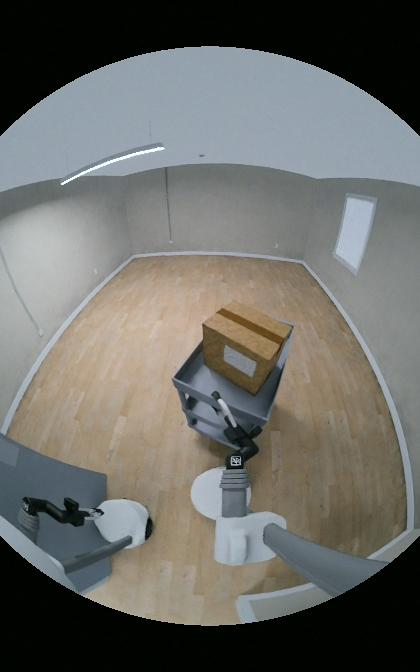

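Emit:
move(
  blocking=false,
  r2={"base":{"translate_m":-0.12,"strafe_m":0.09},"pace":"slow","contact_limits":{"translate_m":0.6}},
)

Emit:
wait(
  seconds=2.5,
  cameras=["r2_head_right_camera","r2_head_left_camera","r1_head_right_camera"],
)

Scene clock: 290.47 s.
move: r2 moving
r1: as last shown
r1.lidar_m: 5.13 0.35 0.25 - 0.25 0.25 0.52 3.80 1.11 0.70 0.53 0.90
r1.motor_effort: lift_m=+23(23) arm_m=-4(4) wheel_0=-30(31) wheel_1=+28(29) wheel_2=+6(6)
r1.servo_current: wrist_yaw_rad=59(59) wrist_pitch_rad=39(52) wrist_roll_rad=65(65) gripper_m=39(46)
r1.contact_limits: strafe_m 1
r1.wrist_depth_mm: 891 878 891 878 891 891 878 / 878 866 878 878 878 878 654 / 866 878 866 878 866 820 647 / 500 866 866 878 866 854 654 / 492 854 676 676 854 854 854 / 473 640 634 192 842 854 854 / 455 535 184 183 153 831 842
r2.base_odometry: x=-3.271 y=-1.143 heading=+0.268
r2.turned_by_wheels: -0.001
r2.turned_by_imu: +0.000
r2.base_tilt: forward=-0.7 right=+0.1
r2.lidar_m: 0.36 0.46 2.76 0.52 0.55 1.18 1.08 1.11 1.56 2.07 2.20 0.35
r2.base_status: translate_m moving; strafe_m moving
r2.joint_positions: lift_m=+0.655 arm_m=+0.000 wrist_yaw_rad=+0.588 wrist_pitch_rad=+0.004 wrist_roll_rad=+1.569 gripper_m=-0.008
r2.joint_status: not commanded
r2.measured_speeds: translate_m=-0.043 strafe_m=+0.032 rotate_rad=-0.001 lift_m=+0.000 arm_m=+0.000 wrist_yaw_rad=-0.018 wrist_pitch_rad=+0.000 wrist_roll_rad=+0.000
r2.motor_effort: lift_m=+21(21) arm_m=-4(5) wheel_0=-15(17) wheel_1=+0(7) wheel_2=+7(7)
r2.servo_current: wrist_yaw_rad=78(78) wrist_pitch_rad=39(46) wrist_roll_rad=52(52) gripper_m=189(189)
r2.contact_limits: translate_m 0.6
r2.hand_pose: x=+0.4594 y=+0.0871 z=+0.8319 quat_wxyz=(+0.678, +0.676, +0.206, +0.204) (m; r2's base frame)
r2.wrist_depth_mm: - - - - - - - / 256 - - - - - - / 322 - - - - - - / - - 109 104 - - - / - - 122 131 134 1430 439 / - - 178 164 173 163 - / - - - - - 1537 1078
pictures: none

Scene clock: 292.67 s.
earlier move: r2 done
r1.base_odometry: x=-1.843 y=-0.515 heading=-2.474
r1.turned_by_wheels: +0.000
r1.turned_by_imu: +0.000
r1.base_tilt: forward=-1.6 right=+1.3
r1.lidar_m: 5.14 0.33 0.25 - 0.25 0.25 0.52 3.77 1.10 0.44 0.42 0.80
r1.base_status: not commanded
r1.joint_positions: lift_m=+0.750 arm_m=+0.000 wrist_yaw_rad=-0.001 wrist_pitch_rad=+1.498 wrist_roll_rad=+0.000 gripper_m=-0.020
r1.joint_status: not commanded
r1.measured_speeds: all 0
r1.motor_effort: lift_m=+23(23) arm_m=-3(4) wheel_0=-30(31) wheel_1=+28(29) wheel_2=+6(6)
r1.servo_current: wrist_yaw_rad=59(78) wrist_pitch_rad=39(52) wrist_roll_rad=46(65) gripper_m=46(46)
r1.contact_limits: strafe_m 1
r1.hand_pose: x=+0.1917 y=-0.0874 z=+0.6402 quat_wxyz=(+0.732, +0.000, +0.681, +0.000) (m; r1's base frame)
r1.wrist_depth_mm: 891 866 891 891 891 891 878 / 878 878 891 878 878 878 683 / 866 878 878 878 866 683 647 / 504 854 866 854 866 654 654 / 496 866 676 683 866 699 647 / 473 640 627 193 842 854 842 / 459 535 185 183 153 842 842
r2.base_odometry: x=-3.397 y=-1.093 heading=+0.267
r2.turned_by_wheels: -0.001
r2.turned_by_imu: -0.003
r2.base_tilt: forward=-0.7 right=+0.1
r2.lidar_m: 0.35 0.52 2.66 0.44 0.43 1.04 1.01 0.97 1.40 2.17 2.31 0.34
r2.base_status: done
r2.joint_positions: lift_m=+0.655 arm_m=+0.000 wrist_yaw_rad=+0.579 wrist_pitch_rad=+0.004 wrist_roll_rad=+1.569 gripper_m=-0.008
r2.joint_status: not commanded
r2.measured_speeds: all 0
r2.on_its_own: wrist_yaw_rad is at rest, and its servo_current (117 mA) is outside its rest range (0 to 104 mA)
r2.motor_effort: lift_m=+21(21) arm_m=-4(5) wheel_0=-17(25) wheel_1=+1(7) wheel_2=-3(7)
r2.servo_current: wrist_yaw_rad=117(130) wrist_pitch_rad=46(46) wrist_roll_rad=52(59) gripper_m=169(189)
r2.contact_limits: translate_m 0.6
r2.hand_pose: x=+0.4601 y=+0.0848 z=+0.8319 quat_wxyz=(+0.679, +0.677, +0.203, +0.201) (m; r2's base frame)
r2.wrist_depth_mm: - - - - - - - / - - - - - - - / - - - - - - - / - - - - - - - / - - - - - - - / - - 177 160 190 165 379 / - - - - - 1708 1078
wait: 2.20 of 2.5 s (r2 has come to rest)
pictures: r1_head_right_camera, r2_head_left_camera, r2_head_right_camera
Images, in order (width x height): r1_head_right_camera 420x672, r2_head_left_camera 420x672, r2_head_right_camera 420x672.

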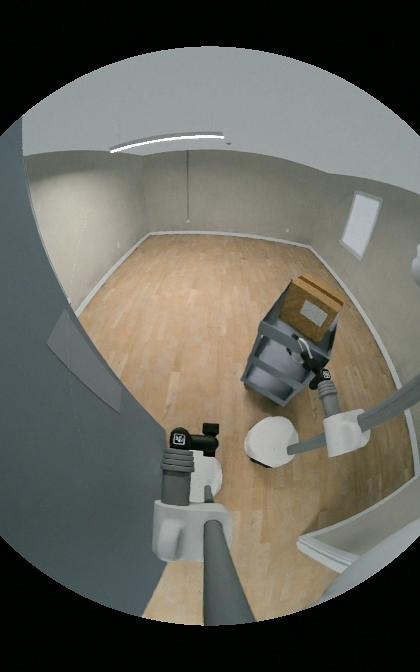

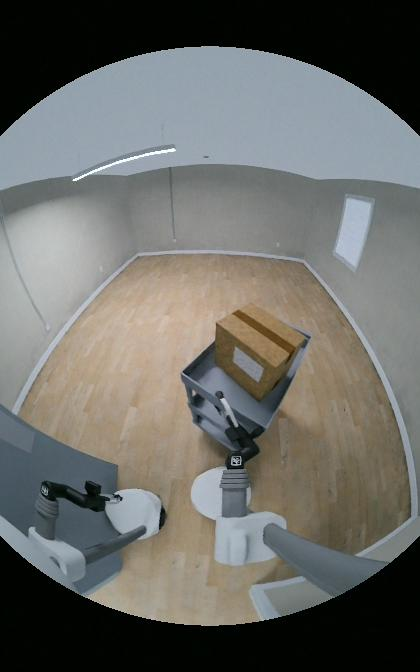

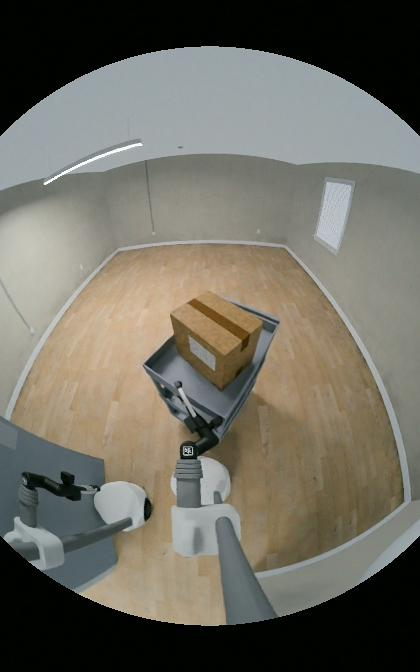

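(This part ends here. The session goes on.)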